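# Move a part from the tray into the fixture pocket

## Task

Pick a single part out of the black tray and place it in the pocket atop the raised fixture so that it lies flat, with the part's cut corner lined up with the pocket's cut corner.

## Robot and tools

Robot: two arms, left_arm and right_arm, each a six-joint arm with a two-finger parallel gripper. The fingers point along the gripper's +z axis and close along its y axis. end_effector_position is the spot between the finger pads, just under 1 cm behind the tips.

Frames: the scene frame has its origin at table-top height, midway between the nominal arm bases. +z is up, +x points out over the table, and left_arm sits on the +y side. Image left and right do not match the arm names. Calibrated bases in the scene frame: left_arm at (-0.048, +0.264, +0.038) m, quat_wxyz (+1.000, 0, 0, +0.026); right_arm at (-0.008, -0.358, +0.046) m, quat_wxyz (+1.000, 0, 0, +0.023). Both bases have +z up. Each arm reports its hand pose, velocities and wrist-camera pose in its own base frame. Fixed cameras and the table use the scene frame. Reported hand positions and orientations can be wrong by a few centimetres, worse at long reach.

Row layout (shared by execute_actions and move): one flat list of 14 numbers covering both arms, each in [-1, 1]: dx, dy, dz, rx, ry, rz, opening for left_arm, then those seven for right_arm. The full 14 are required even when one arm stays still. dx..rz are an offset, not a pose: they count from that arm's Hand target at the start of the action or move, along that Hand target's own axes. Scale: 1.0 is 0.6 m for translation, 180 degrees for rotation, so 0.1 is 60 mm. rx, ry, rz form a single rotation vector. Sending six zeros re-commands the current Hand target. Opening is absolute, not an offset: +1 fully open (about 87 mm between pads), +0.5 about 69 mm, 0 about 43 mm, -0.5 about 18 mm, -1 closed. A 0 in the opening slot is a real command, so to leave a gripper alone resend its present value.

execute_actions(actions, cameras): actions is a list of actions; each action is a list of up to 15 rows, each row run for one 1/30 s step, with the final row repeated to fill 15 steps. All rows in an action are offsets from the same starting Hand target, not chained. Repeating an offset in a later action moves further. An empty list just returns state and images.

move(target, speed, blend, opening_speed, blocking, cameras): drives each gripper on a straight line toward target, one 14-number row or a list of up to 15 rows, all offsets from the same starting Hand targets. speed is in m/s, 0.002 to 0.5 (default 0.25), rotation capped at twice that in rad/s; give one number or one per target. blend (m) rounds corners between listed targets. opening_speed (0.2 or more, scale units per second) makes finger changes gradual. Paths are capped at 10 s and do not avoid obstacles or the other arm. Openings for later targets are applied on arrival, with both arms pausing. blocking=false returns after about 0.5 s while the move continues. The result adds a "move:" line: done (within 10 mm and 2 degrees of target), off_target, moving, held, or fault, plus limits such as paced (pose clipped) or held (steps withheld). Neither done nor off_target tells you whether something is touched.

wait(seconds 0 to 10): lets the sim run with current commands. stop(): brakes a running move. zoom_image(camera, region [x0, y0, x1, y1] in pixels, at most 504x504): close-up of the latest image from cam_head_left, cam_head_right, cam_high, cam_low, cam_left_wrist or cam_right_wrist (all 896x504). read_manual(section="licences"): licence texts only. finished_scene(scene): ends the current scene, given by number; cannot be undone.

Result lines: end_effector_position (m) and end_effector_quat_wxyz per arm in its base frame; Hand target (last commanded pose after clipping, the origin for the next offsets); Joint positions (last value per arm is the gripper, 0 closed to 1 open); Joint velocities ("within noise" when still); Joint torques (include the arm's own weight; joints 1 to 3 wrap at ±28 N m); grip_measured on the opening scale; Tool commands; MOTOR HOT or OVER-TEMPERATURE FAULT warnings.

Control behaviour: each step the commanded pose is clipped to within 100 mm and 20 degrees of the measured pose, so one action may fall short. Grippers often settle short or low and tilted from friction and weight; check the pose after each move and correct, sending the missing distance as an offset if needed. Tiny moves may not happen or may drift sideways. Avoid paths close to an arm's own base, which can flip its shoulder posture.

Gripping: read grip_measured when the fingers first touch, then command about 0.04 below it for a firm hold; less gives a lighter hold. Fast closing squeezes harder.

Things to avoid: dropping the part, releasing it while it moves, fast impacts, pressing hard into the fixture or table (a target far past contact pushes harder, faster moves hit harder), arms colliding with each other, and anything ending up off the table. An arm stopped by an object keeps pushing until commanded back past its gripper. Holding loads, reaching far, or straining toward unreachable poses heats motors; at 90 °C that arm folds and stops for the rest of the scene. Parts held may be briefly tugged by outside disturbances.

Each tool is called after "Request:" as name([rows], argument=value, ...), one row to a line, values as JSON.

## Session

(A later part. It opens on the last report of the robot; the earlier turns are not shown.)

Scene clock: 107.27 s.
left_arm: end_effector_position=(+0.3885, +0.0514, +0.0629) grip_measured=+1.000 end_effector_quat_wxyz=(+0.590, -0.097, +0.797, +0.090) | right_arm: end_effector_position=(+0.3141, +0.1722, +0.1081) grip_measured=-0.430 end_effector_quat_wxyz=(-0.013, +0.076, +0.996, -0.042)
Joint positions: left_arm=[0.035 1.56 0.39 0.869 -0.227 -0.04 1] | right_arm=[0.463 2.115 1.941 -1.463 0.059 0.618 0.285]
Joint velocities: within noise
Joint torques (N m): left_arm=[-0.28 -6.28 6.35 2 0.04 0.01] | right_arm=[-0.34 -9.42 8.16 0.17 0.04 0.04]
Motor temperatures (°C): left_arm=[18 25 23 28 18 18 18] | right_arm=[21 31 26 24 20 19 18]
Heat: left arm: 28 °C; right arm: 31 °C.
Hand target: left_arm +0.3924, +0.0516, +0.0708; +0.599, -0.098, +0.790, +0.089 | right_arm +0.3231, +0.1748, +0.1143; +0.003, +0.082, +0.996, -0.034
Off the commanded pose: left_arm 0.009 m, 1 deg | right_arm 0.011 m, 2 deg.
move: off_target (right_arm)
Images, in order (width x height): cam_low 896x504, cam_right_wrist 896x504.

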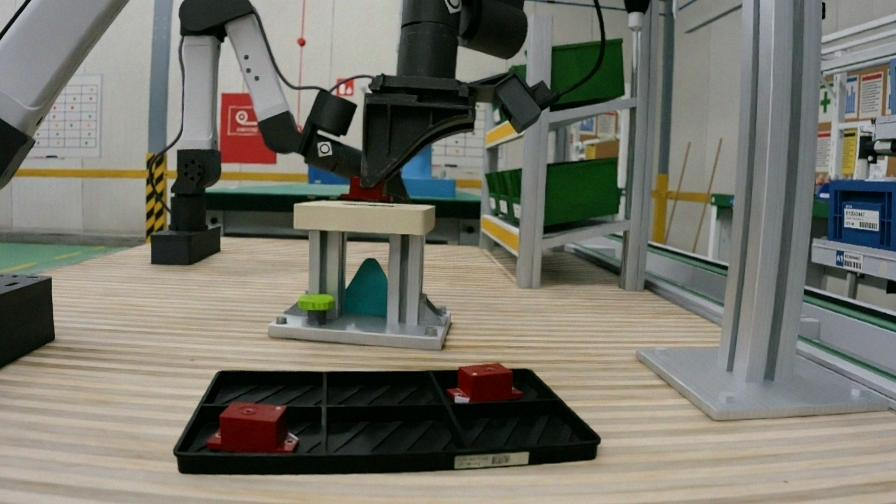

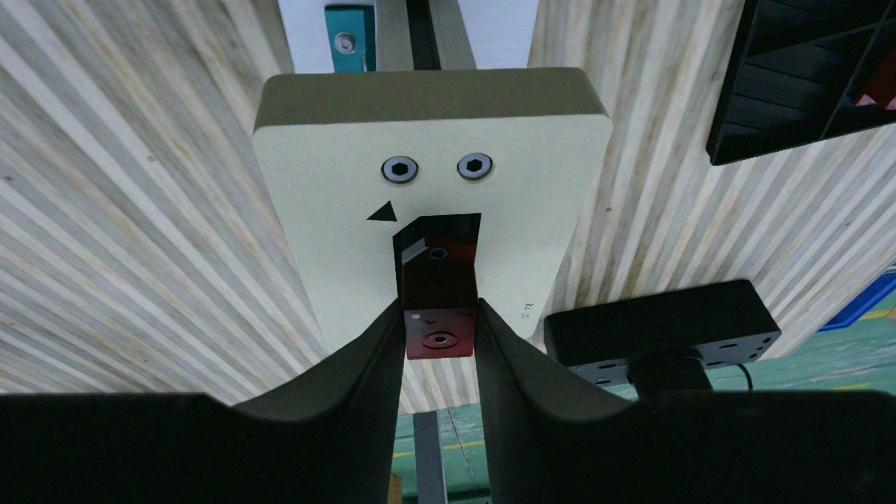

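Request:
move(target=[0,0,0,0,0,0,1,-0.008,0.001,0.001,0,0,0,-0.65], speed=0.1, cameras=["cam_low","cam_right_wrist"])

Request:
zoom_image(camera="cam_right_wrist", region=[360, 160, 540, 350])

Request:
zoom_image(camera="cam_low", region=[280, 130, 440, 250])

Scene clock: 116.00 s.
left_arm: end_effector_position=(+0.3885, +0.0514, +0.0629) grip_measured=+1.000 end_effector_quat_wxyz=(+0.590, -0.097, +0.797, +0.090) | right_arm: end_effector_position=(+0.3214, +0.1744, +0.1082) grip_measured=-0.430 end_effector_quat_wxyz=(-0.007, +0.079, +0.996, -0.039)
Joint positions: left_arm=[0.035 1.56 0.39 0.869 -0.227 -0.04 1] | right_arm=[0.459 2.134 1.973 -1.462 0.059 0.619 0.285]
Joint velocities: within noise
Joint torques (N m): left_arm=[-0.27 -6.28 6.35 2 0.04 0.01] | right_arm=[-0.53 -9.43 7.86 0.1 0.05 -0.03]
Motor temperatures (°C): left_arm=[18 25 24 28 18 18 18] | right_arm=[21 31 27 24 20 19 18]
Heat: left arm: 28 °C; right arm: 31 °C.
Hand target: left_arm +0.3924, +0.0516, +0.0708; +0.599, -0.098, +0.790, +0.089 | right_arm +0.3279, +0.1745, +0.1137; +0.003, +0.082, +0.996, -0.034
Off the commanded pose: left_arm 0.009 m, 1 deg | right_arm 0.009 m, 1 deg.
move: done
Images, in order (width x height): cam_low 896x504, cam_right_wrist 896x504.

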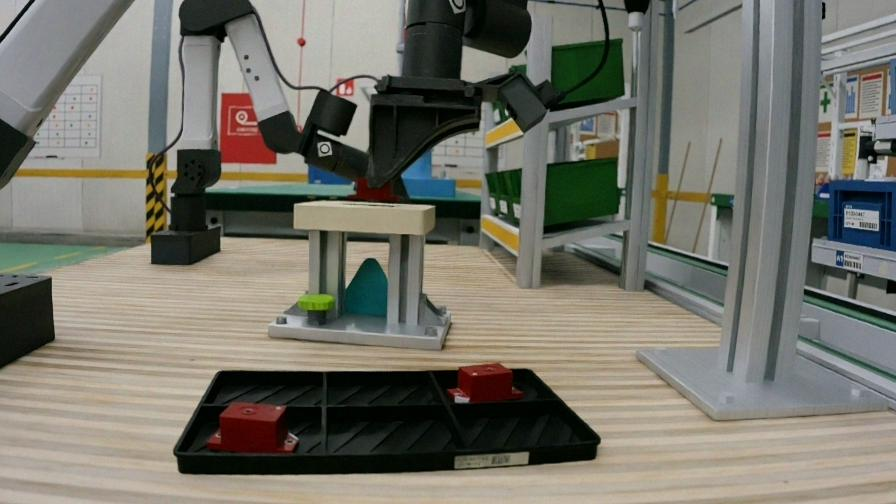

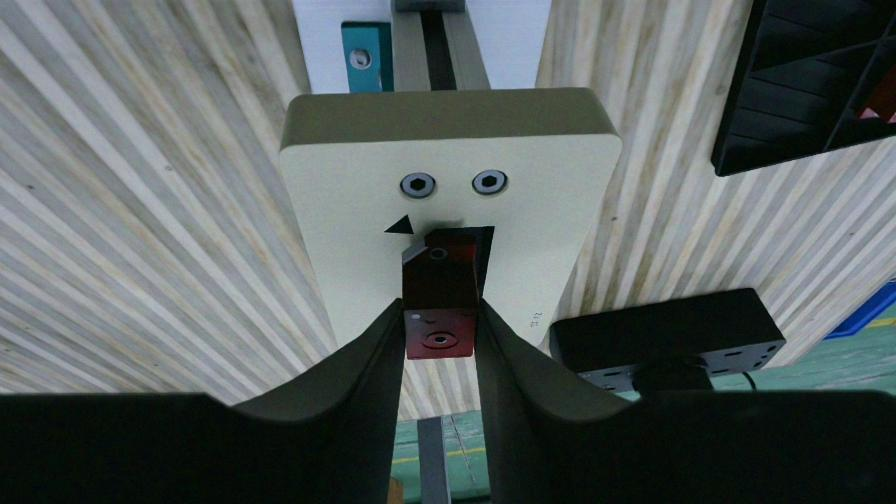

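Scaled by 2.653 from the camera's 896x504 image, which has a finer 1280x720 frame.

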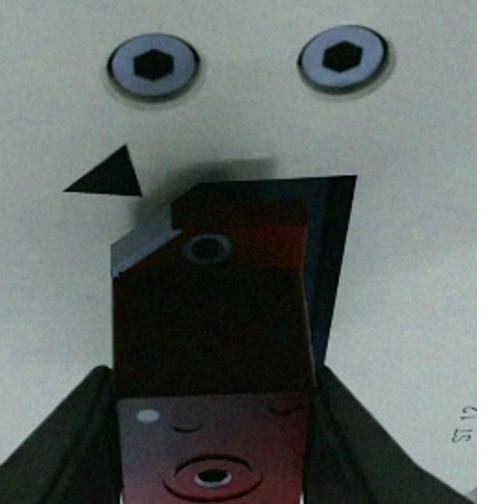

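Scaled by 3.150 from the camera's 896x504 image, which has a finer 1280x720 frame.

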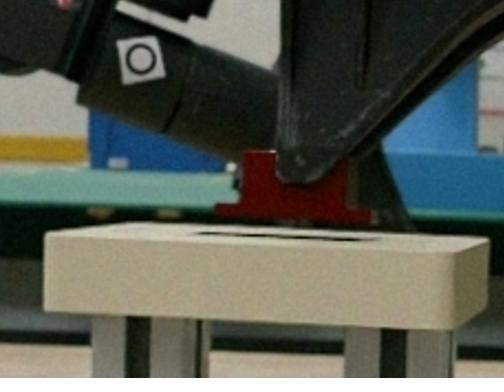

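Request:
move(target=[0,0,0,0,0,0,1,0.008,-0.006,0.002,0,0,0,-0.65], speed=0.1, cameras=["cam_low","cam_right_wrist"])

Request:
zoom_image(camera="cam_right_wrist", region=[360, 160, 540, 350])

Request:
zoom_image(camera="cam_low", region=[280, 130, 440, 250])

Scene clock: 124.57 s.
left_arm: end_effector_position=(+0.3885, +0.0514, +0.0629) grip_measured=+1.000 end_effector_quat_wxyz=(+0.590, -0.097, +0.797, +0.090) | right_arm: end_effector_position=(+0.3221, +0.1747, +0.1065) grip_measured=-0.430 end_effector_quat_wxyz=(-0.006, +0.079, +0.996, -0.038)
Joint positions: left_arm=[0.035 1.56 0.39 0.869 -0.227 -0.04 1] | right_arm=[0.459 2.134 1.966 -1.453 0.059 0.619 0.285]
Joint velocities: within noise
Joint torques (N m): left_arm=[-0.27 -6.27 6.37 2 0.04 0.01] | right_arm=[-0.57 -11.92 4.79 0.19 0.05 -0.04]
Motor temperatures (°C): left_arm=[18 25 24 28 18 18 18] | right_arm=[21 31 28 24 20 19 19]
Heat: left arm: 28 °C; right arm: 31 °C.
Hand target: left_arm +0.3924, +0.0516, +0.0708; +0.599, -0.098, +0.790, +0.089 | right_arm +0.3227, +0.1716, +0.1127; +0.003, +0.082, +0.996, -0.034
Off the commanded pose: left_arm 0.009 m, 1 deg | right_arm 0.007 m, 1 deg.
move: done
Images, in order (width x height): cam_low 896x504, cam_right_wrist 896x504.

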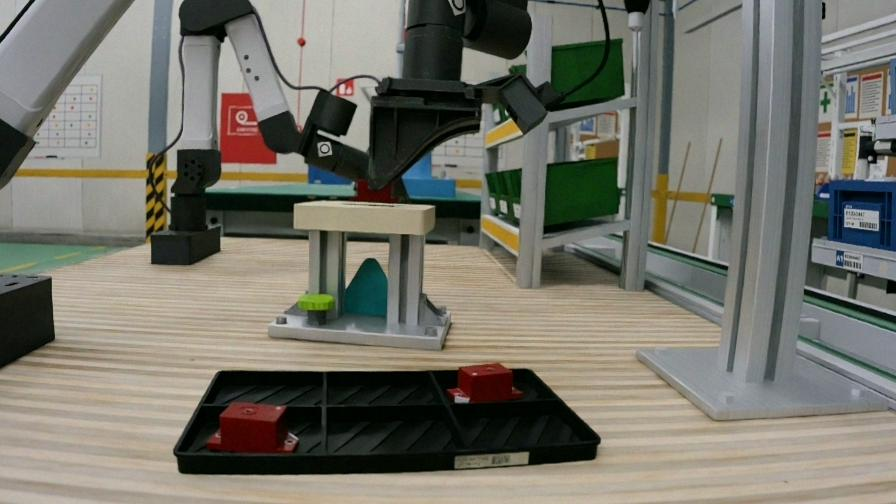

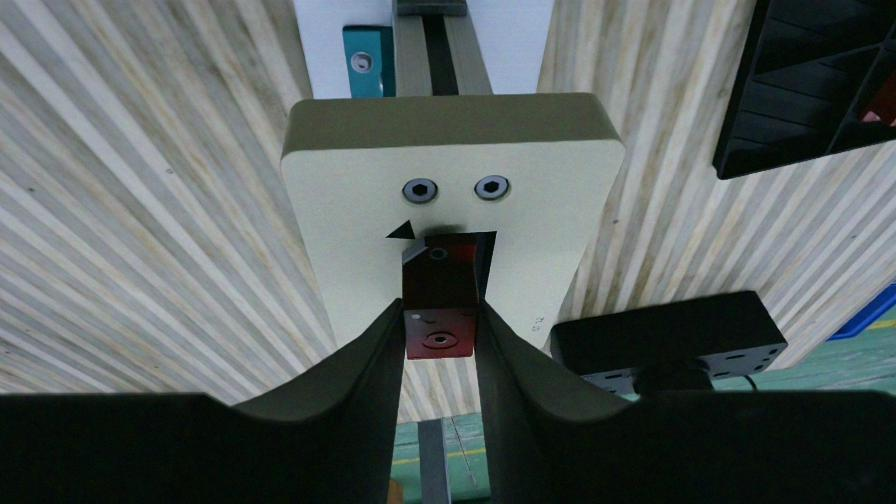

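Scaled by 2.653 from the camera's 896x504 image, which has a finer 1280x720 frame.

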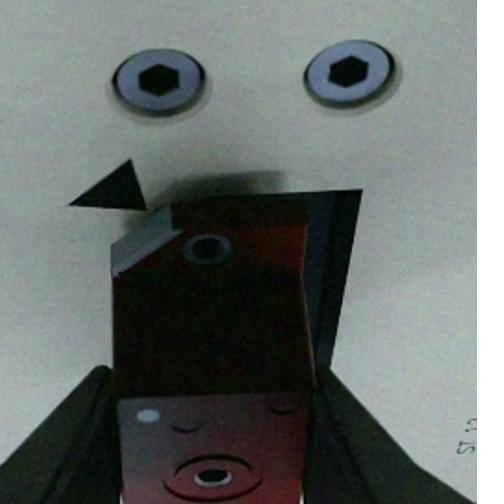

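Scaled by 3.150 from the camera's 896x504 image, which has a finer 1280x720 frame.

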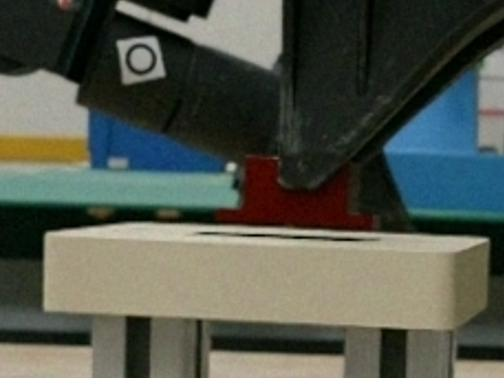

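Request:
move(target=[0,0,0,0,0,0,1,0.006,-0.004,-0.001,0,0,0,-0.65], speed=0.1, cameras=["cam_low","cam_right_wrist"])

Request:
zoom_image(camera="cam_right_wrist", region=[360, 160, 540, 350])

Request:
zoom_image(camera="cam_low", region=[280, 130, 440, 250])

Scene clock: 130.13 s.
left_arm: end_effector_position=(+0.3885, +0.0514, +0.0629) grip_measured=+1.000 end_effector_quat_wxyz=(+0.590, -0.097, +0.797, +0.090) | right_arm: end_effector_position=(+0.3186, +0.1730, +0.1034) grip_measured=-0.430 end_effector_quat_wxyz=(-0.010, +0.079, +0.996, -0.041)
Joint positions: left_arm=[0.035 1.56 0.39 0.869 -0.227 -0.04 1] | right_arm=[0.459 2.126 1.94 -1.444 0.059 0.619 0.285]
Joint velocities: within noise
Joint torques (N m): left_arm=[-0.27 -6.3 6.37 2 0.04 0.01] | right_arm=[-0.53 -12.94 4.66 0.18 0.05 -0.03]
Motor temperatures (°C): left_arm=[18 25 24 28 18 18 18] | right_arm=[21 32 27 24 20 19 19]
Heat: left arm: 28 °C; right arm: 32 °C.
Hand target: left_arm +0.3924, +0.0516, +0.0708; +0.599, -0.098, +0.790, +0.089 | right_arm +0.3187, +0.1699, +0.1134; +0.002, +0.082, +0.996, -0.034
Off the commanded pose: left_arm 0.009 m, 1 deg | right_arm 0.011 m, 2 deg.
move: off_target (right_arm)
Images, in order (width x height): cam_low 896x504, cam_right_wrist 896x504.

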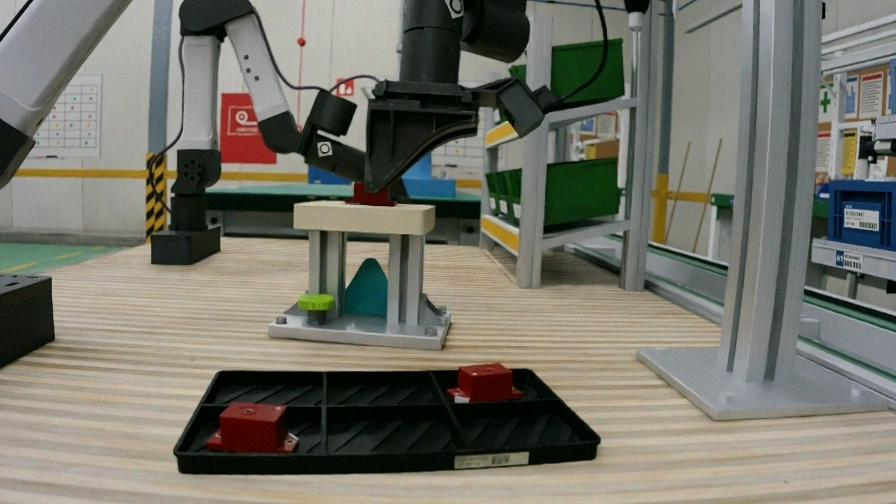

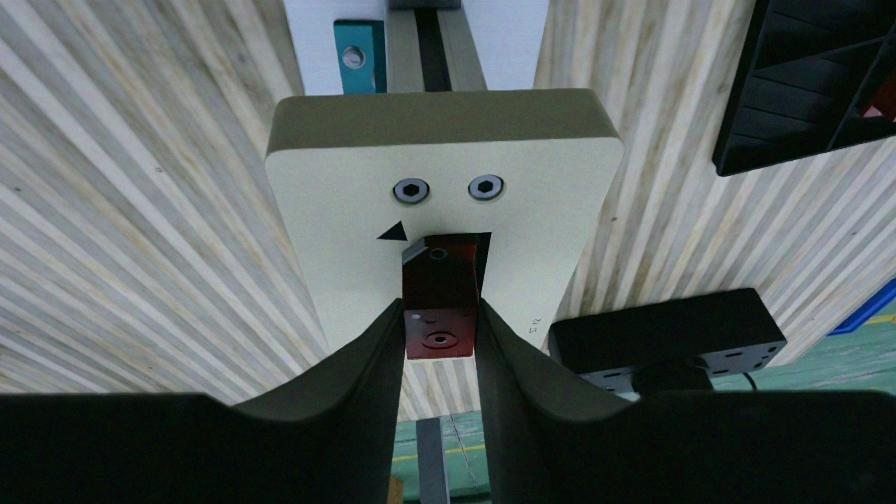

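Scaled by 2.653 from the camera's 896x504 image, which has a finer 1280x720 frame.

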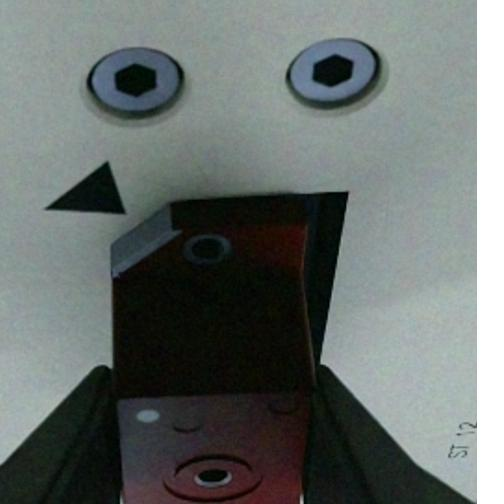

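Scaled by 3.150 from the camera's 896x504 image, which has a finer 1280x720 frame.

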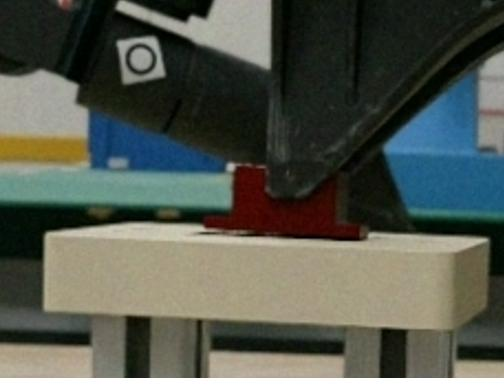

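Request:
move(target=[0,0,0,0,0,0,1,0.0,-0.004,0.001,0,0,0.006,-0.65], speed=0.05, cameras=["cam_low","cam_right_wrist"])

Request:
zoom_image(camera="cam_right_wrist", region=[360, 160, 540, 350])

Request:
zoom_image(camera="cam_low", region=[280, 130, 440, 250])

Scene clock: 140.67 s.
left_arm: end_effector_position=(+0.3885, +0.0514, +0.0629) grip_measured=+1.000 end_effector_quat_wxyz=(+0.590, -0.097, +0.797, +0.090) | right_arm: end_effector_position=(+0.3173, +0.1703, +0.1023) grip_measured=-0.430 end_effector_quat_wxyz=(-0.012, +0.084, +0.995, -0.042)
Joint positions: left_arm=[0.035 1.56 0.39 0.869 -0.227 -0.04 1] | right_arm=[0.454 2.119 1.924 -1.44 0.059 0.625 0.285]
Joint velocities: within noise
Joint torques (N m): left_arm=[-0.27 -6.3 6.35 2 0.04 0.01] | right_arm=[-0.59 -12.97 4.77 0.17 0.05 0.03]
Motor temperatures (°C): left_arm=[18 25 24 29 18 18 18] | right_arm=[21 33 27 24 20 19 19]
Heat: left arm: 29 °C; right arm: 33 °C.
Hand target: left_arm +0.3924, +0.0516, +0.0708; +0.599, -0.098, +0.790, +0.089 | right_arm +0.3182, +0.1675, +0.1130; +0.003, +0.092, +0.995, -0.034
Off the commanded pose: left_arm 0.009 m, 1 deg | right_arm 0.011 m, 2 deg.
move: off_target (right_arm)
Images, in order (width x height): cam_low 896x504, cam_right_wrist 896x504.

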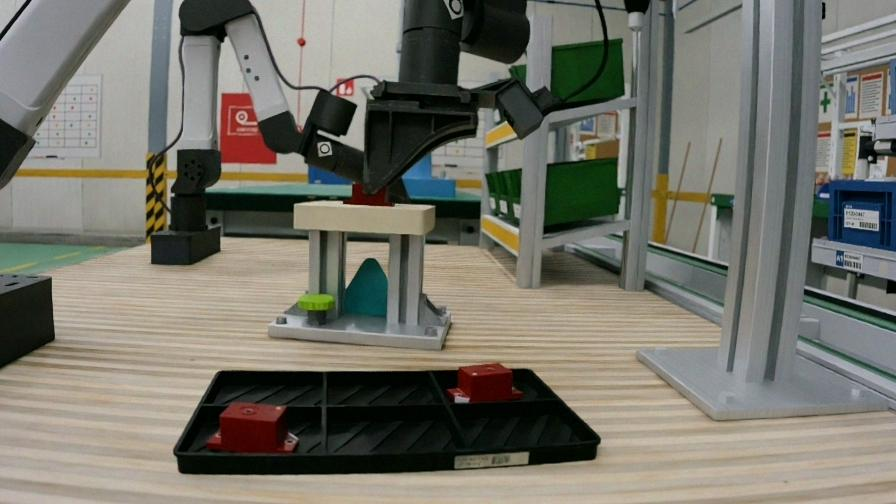

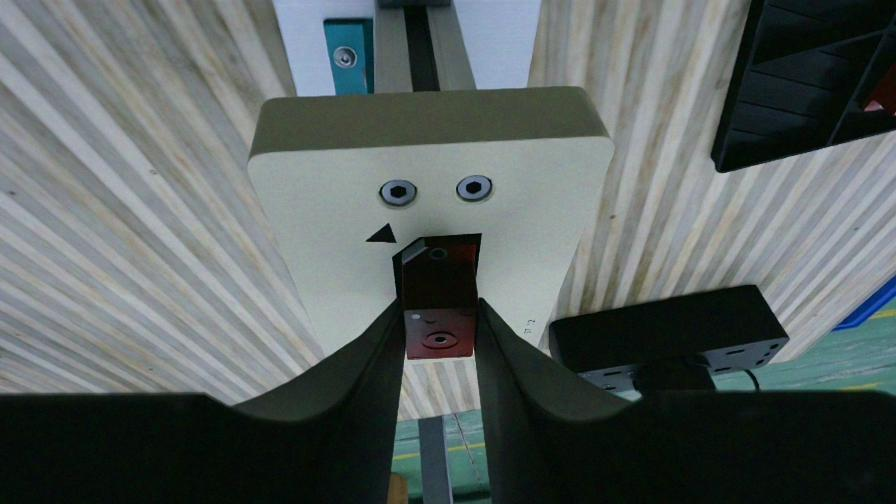

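Scaled by 2.653 from the camera's 896x504 image, which has a finer 1280x720 frame.

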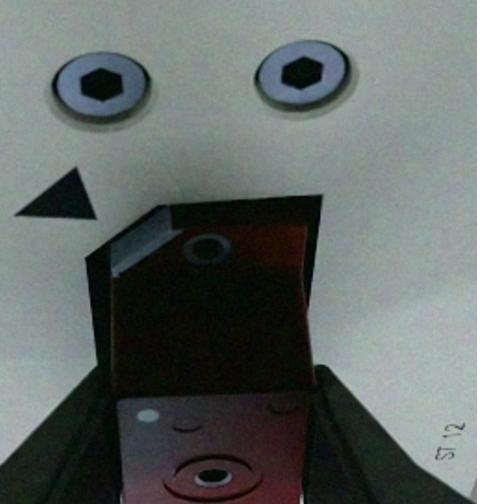

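Scaled by 3.150 from the camera's 896x504 image, which has a finer 1280x720 frame.

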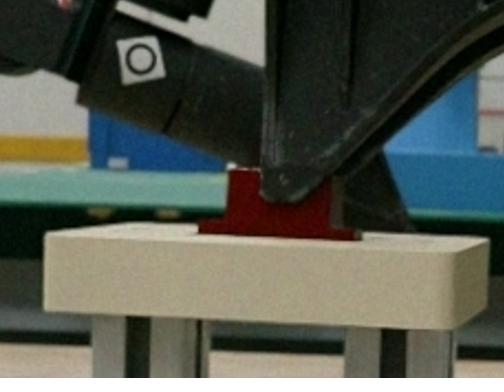

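Request:
move(target=[0,0,0,0,0,0,1,0.0,0.0,0.013,0,0,0,-0.65], speed=0.04, cameras=["cam_low","cam_right_wrist"])

Request:
zoom_image(camera="cam_right_wrist", region=[360, 160, 540, 350])

Request:
zoom_image(camera="cam_low", region=[280, 130, 440, 250])

Scene clock: 144.60 s.
left_arm: end_effector_position=(+0.3885, +0.0514, +0.0629) grip_measured=+1.000 end_effector_quat_wxyz=(+0.590, -0.097, +0.797, +0.090) | right_arm: end_effector_position=(+0.3163, +0.1700, +0.0998) grip_measured=-0.430 end_effector_quat_wxyz=(-0.009, +0.085, +0.996, -0.040)
Joint positions: left_arm=[0.035 1.56 0.39 0.869 -0.227 -0.04 1] | right_arm=[0.454 2.105 1.895 -1.417 0.058 0.626 0.285]
Joint velocities: within noise
Joint torques (N m): left_arm=[-0.27 -6.28 6.35 2 0.04 0.01] | right_arm=[-0.72 -11.97 4.42 0.3 0.06 0.01]
Motor temperatures (°C): left_arm=[18 25 24 29 18 18 18] | right_arm=[21 34 26 24 20 19 19]
Heat: left arm: 29 °C; right arm: 34 °C.
Hand target: left_arm +0.3924, +0.0516, +0.0708; +0.599, -0.098, +0.790, +0.089 | right_arm +0.3183, +0.1670, +0.1052; +0.003, +0.092, +0.995, -0.034
Off the commanded pose: left_arm 0.009 m, 1 deg | right_arm 0.007 m, 2 deg.
move: done
Images, in order (width x height): cam_low 896x504, cam_right_wrist 896x504.

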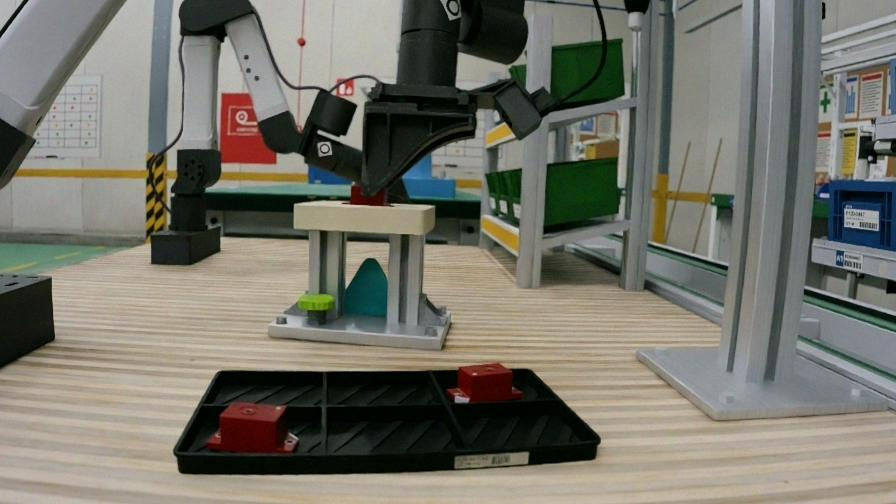

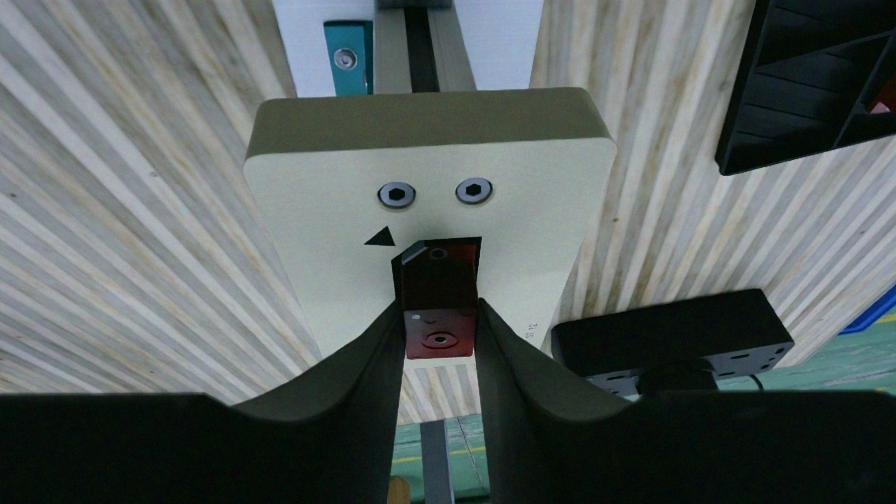

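Scaled by 2.653 from the camera's 896x504 image, which has a finer 1280x720 frame.

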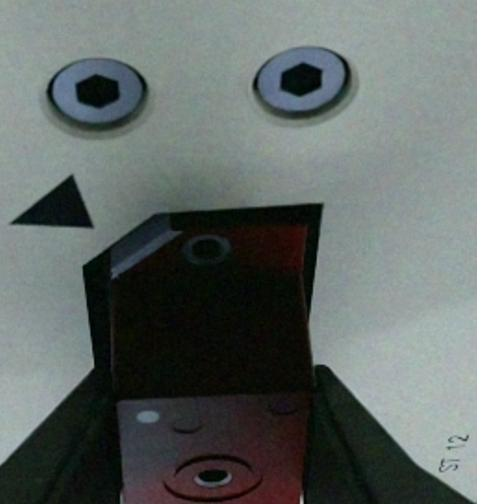

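Scaled by 3.150 from the camera's 896x504 image, which has a finer 1280x720 frame.

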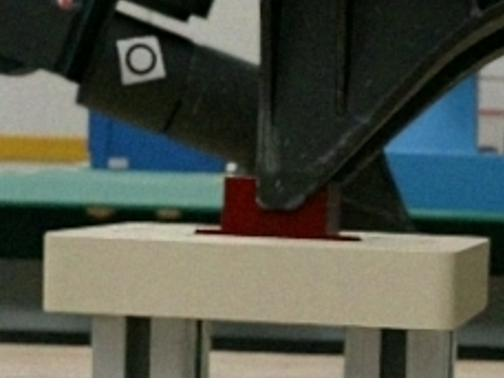

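Request:
move(target=[0,0,0,0,0,0,1,0.0,0.0,0.012,0,0,0,-0.65], speed=0.04, cameras=["cam_low","cam_right_wrist"])

Request:
zoom_image(camera="cam_low", region=[280, 130, 440, 250])

Scene clock: 148.60 s.
left_arm: end_effector_position=(+0.3885, +0.0514, +0.0629) grip_measured=+1.000 end_effector_quat_wxyz=(+0.590, -0.097, +0.797, +0.090) | right_arm: end_effector_position=(+0.3161, +0.1697, +0.0992) grip_measured=-0.430 end_effector_quat_wxyz=(-0.004, +0.086, +0.996, -0.035)
Joint positions: left_arm=[0.035 1.56 0.39 0.869 -0.227 -0.04 1] | right_arm=[0.452 2.09 1.871 -1.395 0.056 0.626 0.285]
Joint velocities: within noise
Joint torques (N m): left_arm=[-0.27 -6.3 6.34 2 0.04 0.01] | right_arm=[-0.69 -10.62 3.85 0.42 0.08 -0.01]
Motor temperatures (°C): left_arm=[18 25 24 29 18 18 18] | right_arm=[21 34 26 24 20 19 19]
Heat: left arm: 29 °C; right arm: 34 °C.
Hand target: left_arm +0.3924, +0.0516, +0.0708; +0.599, -0.098, +0.790, +0.089 | right_arm +0.3183, +0.1664, +0.0980; +0.003, +0.092, +0.995, -0.034
Off the commanded pose: left_arm 0.009 m, 1 deg | right_arm 0.004 m, 1 deg.
move: done
Images, in order (width x height): cam_low 896x504, cam_right_wrist 896x504.

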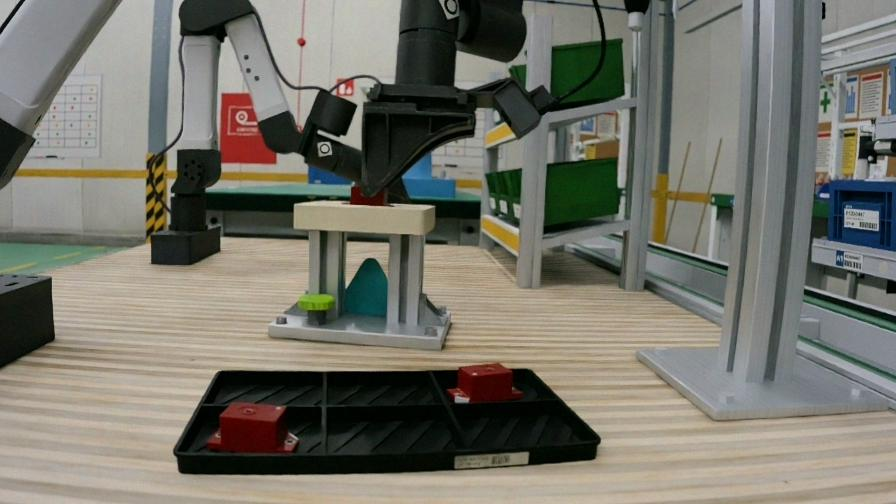

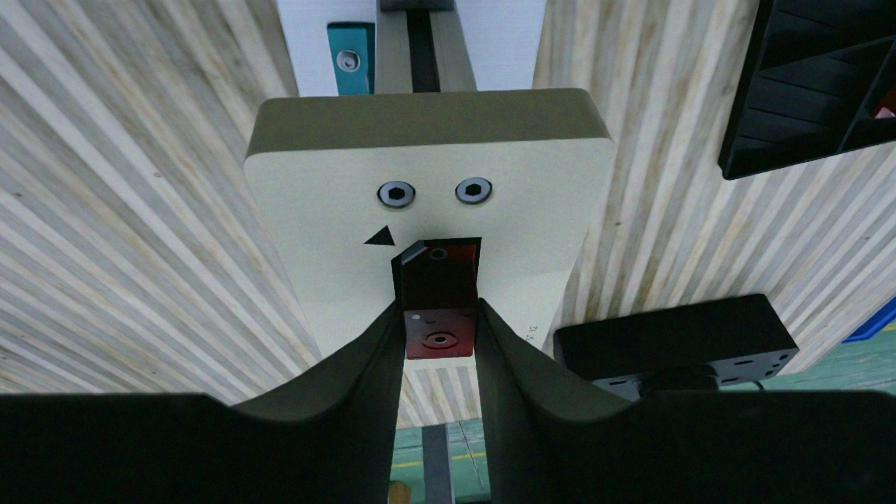

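Scaled by 3.150 from the camera's 896x504 image, which has a finer 1280x720 frame.

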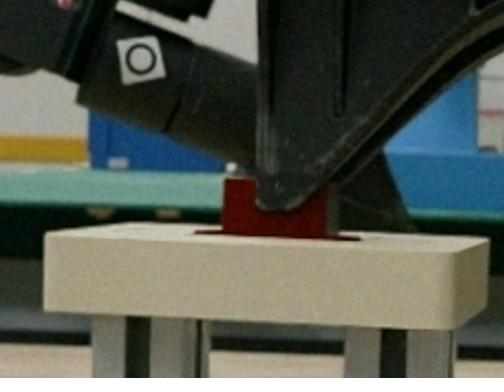

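Request:
move(target=[0,0,0,0,0,0,1,0.0,0.0,0.009,0,0,0,-0.65], speed=0.04, cameras=["cam_low","cam_right_wrist"])

Request:
zoom_image(camera="cam_low", region=[320, 170, 400, 230])

Request:
zoom_image(camera="cam_right_wrist", region=[360, 160, 540, 350])

Scene clock: 155.13 s.
left_arm: end_effector_position=(+0.3885, +0.0514, +0.0629) grip_measured=+1.000 end_effector_quat_wxyz=(+0.590, -0.097, +0.797, +0.090) | right_arm: end_effector_position=(+0.3160, +0.1697, +0.0988) grip_measured=-0.430 end_effector_quat_wxyz=(-0.001, +0.087, +0.996, -0.031)
Joint positions: left_arm=[0.035 1.56 0.39 0.869 -0.227 -0.04 1] | right_arm=[0.451 2.078 1.853 -1.379 0.053 0.626 0.285]
Joint velocities: within noise
Joint torques (N m): left_arm=[-0.27 -6.28 6.37 2 0.04 0.01] | right_arm=[-0.62 -9.62 3.48 0.49 0.11 -0.01]
Motor temperatures (°C): left_arm=[18 25 24 29 18 18 18] | right_arm=[21 35 26 24 20 19 19]
Heat: left arm: 29 °C; right arm: 35 °C.
Hand target: left_arm +0.3924, +0.0516, +0.0708; +0.599, -0.098, +0.790, +0.089 | right_arm +0.3183, +0.1661, +0.0926; +0.003, +0.092, +0.995, -0.034
Off the commanded pose: left_arm 0.009 m, 1 deg | right_arm 0.007 m, 1 deg.
move: done
Images, in order (width x height): cam_low 896x504, cam_right_wrist 896x504.

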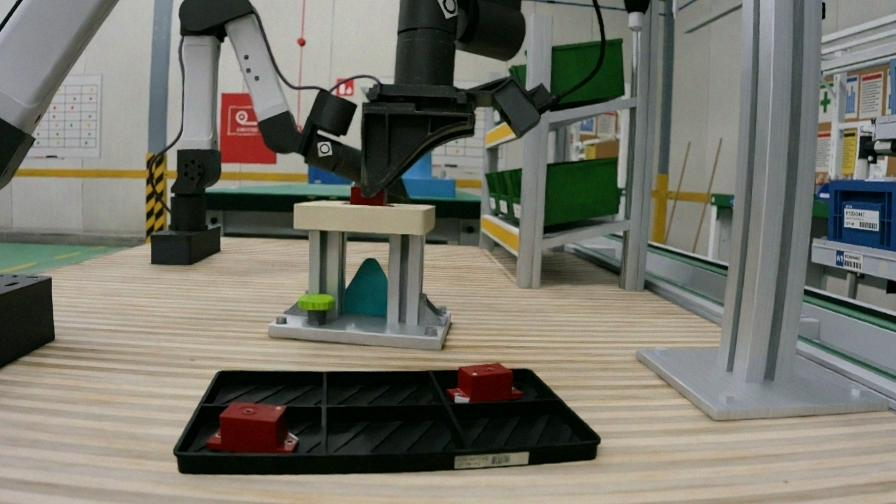

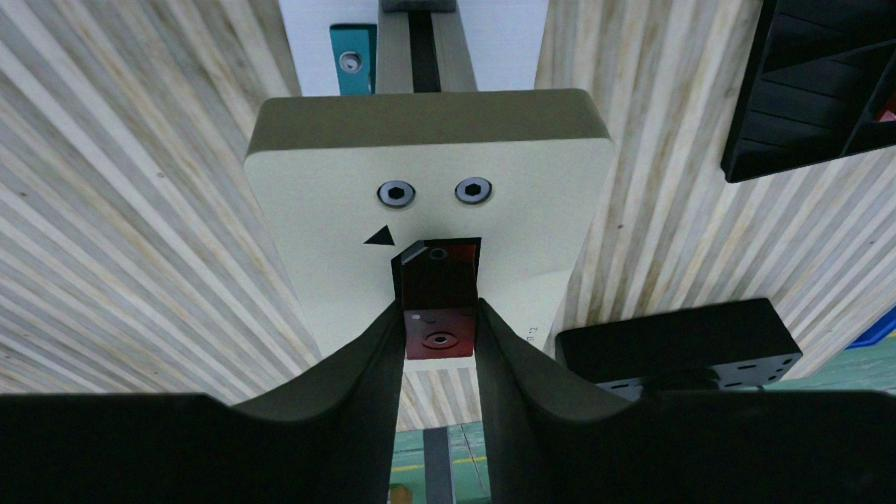

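Scaled by 6.300 from the camera's 896x504 image, which has a finer 1280x720 frame.

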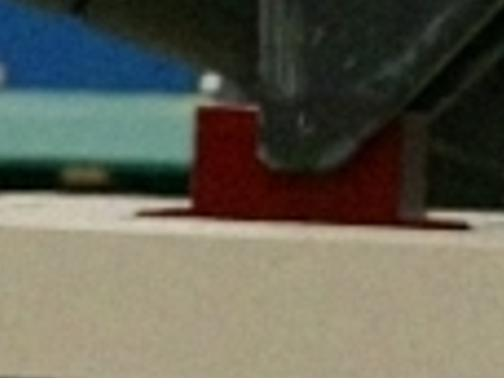

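Scaled by 2.653 from the camera's 896x504 image, which has a finer 1280x720 frame.

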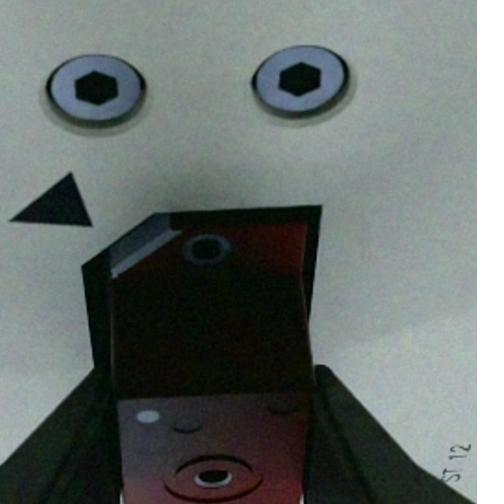

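Seated. Release.

Request:
move([
  [0,0,0,0,0,0,1,0,0,-0.009,0,0,0,-0.65],
  [0,0,0,0,0,0,1,0,0,-0.009,0,0,0,-0.15],
  [0,0,0,0,0,0,1,0,0,-0.13,0,0,0,-0.15],
], speed=0.1, opening_speed=0.5, cameras=["cam_low","cam_right_wrist"])

Request:
zoom_image(camera="cam_low", region=[280, 130, 440, 250])

Scene clock: 162.77 s.
left_arm: end_effector_position=(+0.3885, +0.0514, +0.0629) grip_measured=+1.000 end_effector_quat_wxyz=(+0.590, -0.097, +0.797, +0.090) | right_arm: end_effector_position=(+0.3161, +0.1697, +0.1525) grip_measured=-0.150 end_effector_quat_wxyz=(+0.012, +0.089, +0.996, -0.024)
Joint positions: left_arm=[0.035 1.56 0.39 0.869 -0.227 -0.04 1] | right_arm=[0.451 2.076 2.07 -1.569 0.054 0.63 0.425]
Joint velocities: within noise
Joint torques (N m): left_arm=[-0.28 -6.3 6.37 2 0.04 0.01] | right_arm=[0.28 -12.07 7.8 0.18 0.04 0.03]
Motor temperatures (°C): left_arm=[18 25 24 29 18 18 18] | right_arm=[21 35 26 24 20 19 19]
Heat: left arm: 29 °C; right arm: 35 °C.
Hand target: left_arm +0.3924, +0.0516, +0.0708; +0.599, -0.098, +0.790, +0.089 | right_arm +0.3184, +0.1714, +0.1705; +0.003, +0.092, +0.995, -0.034
Off the commanded pose: left_arm 0.009 m, 1 deg | right_arm 0.018 m, 2 deg.
joint sent to its limit (right arm) — joint 4 (wrist pitch), lower limit. The joint targets are off in orientation, not in position.
move: off_target (right_arm)
Images, in order (width x height): cam_low 896x504, cam_right_wrist 896x504.

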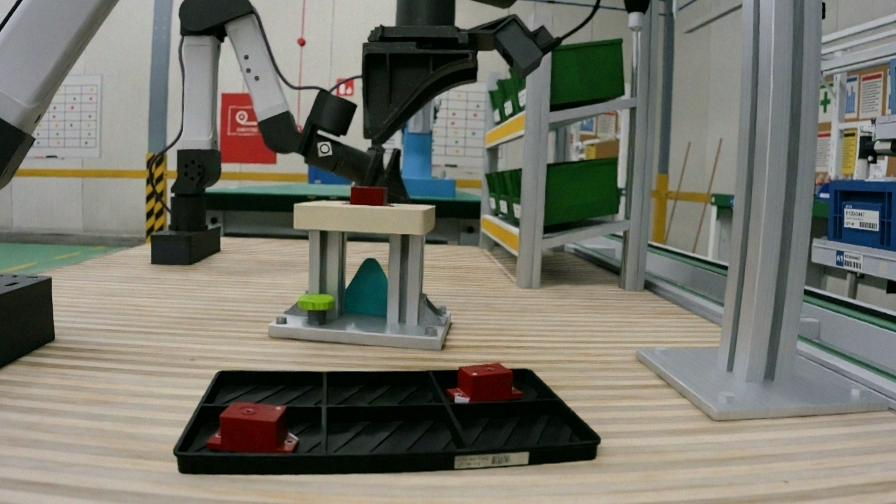

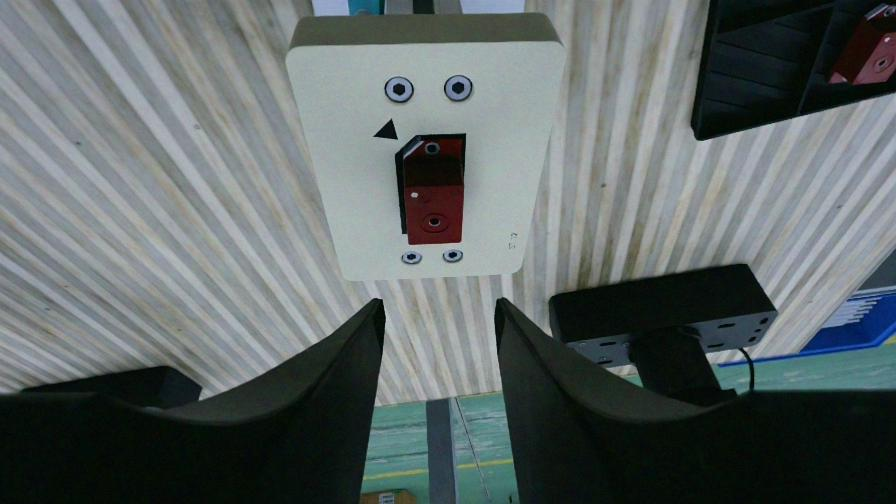

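Scaled by 3.150 from the camera's 896x504 image, which has a finer 1280x720 frame.

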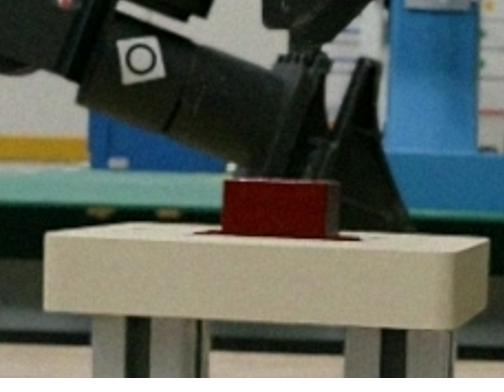

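Request:
finished_scene(scene=2)

The scene is finished: the task was done.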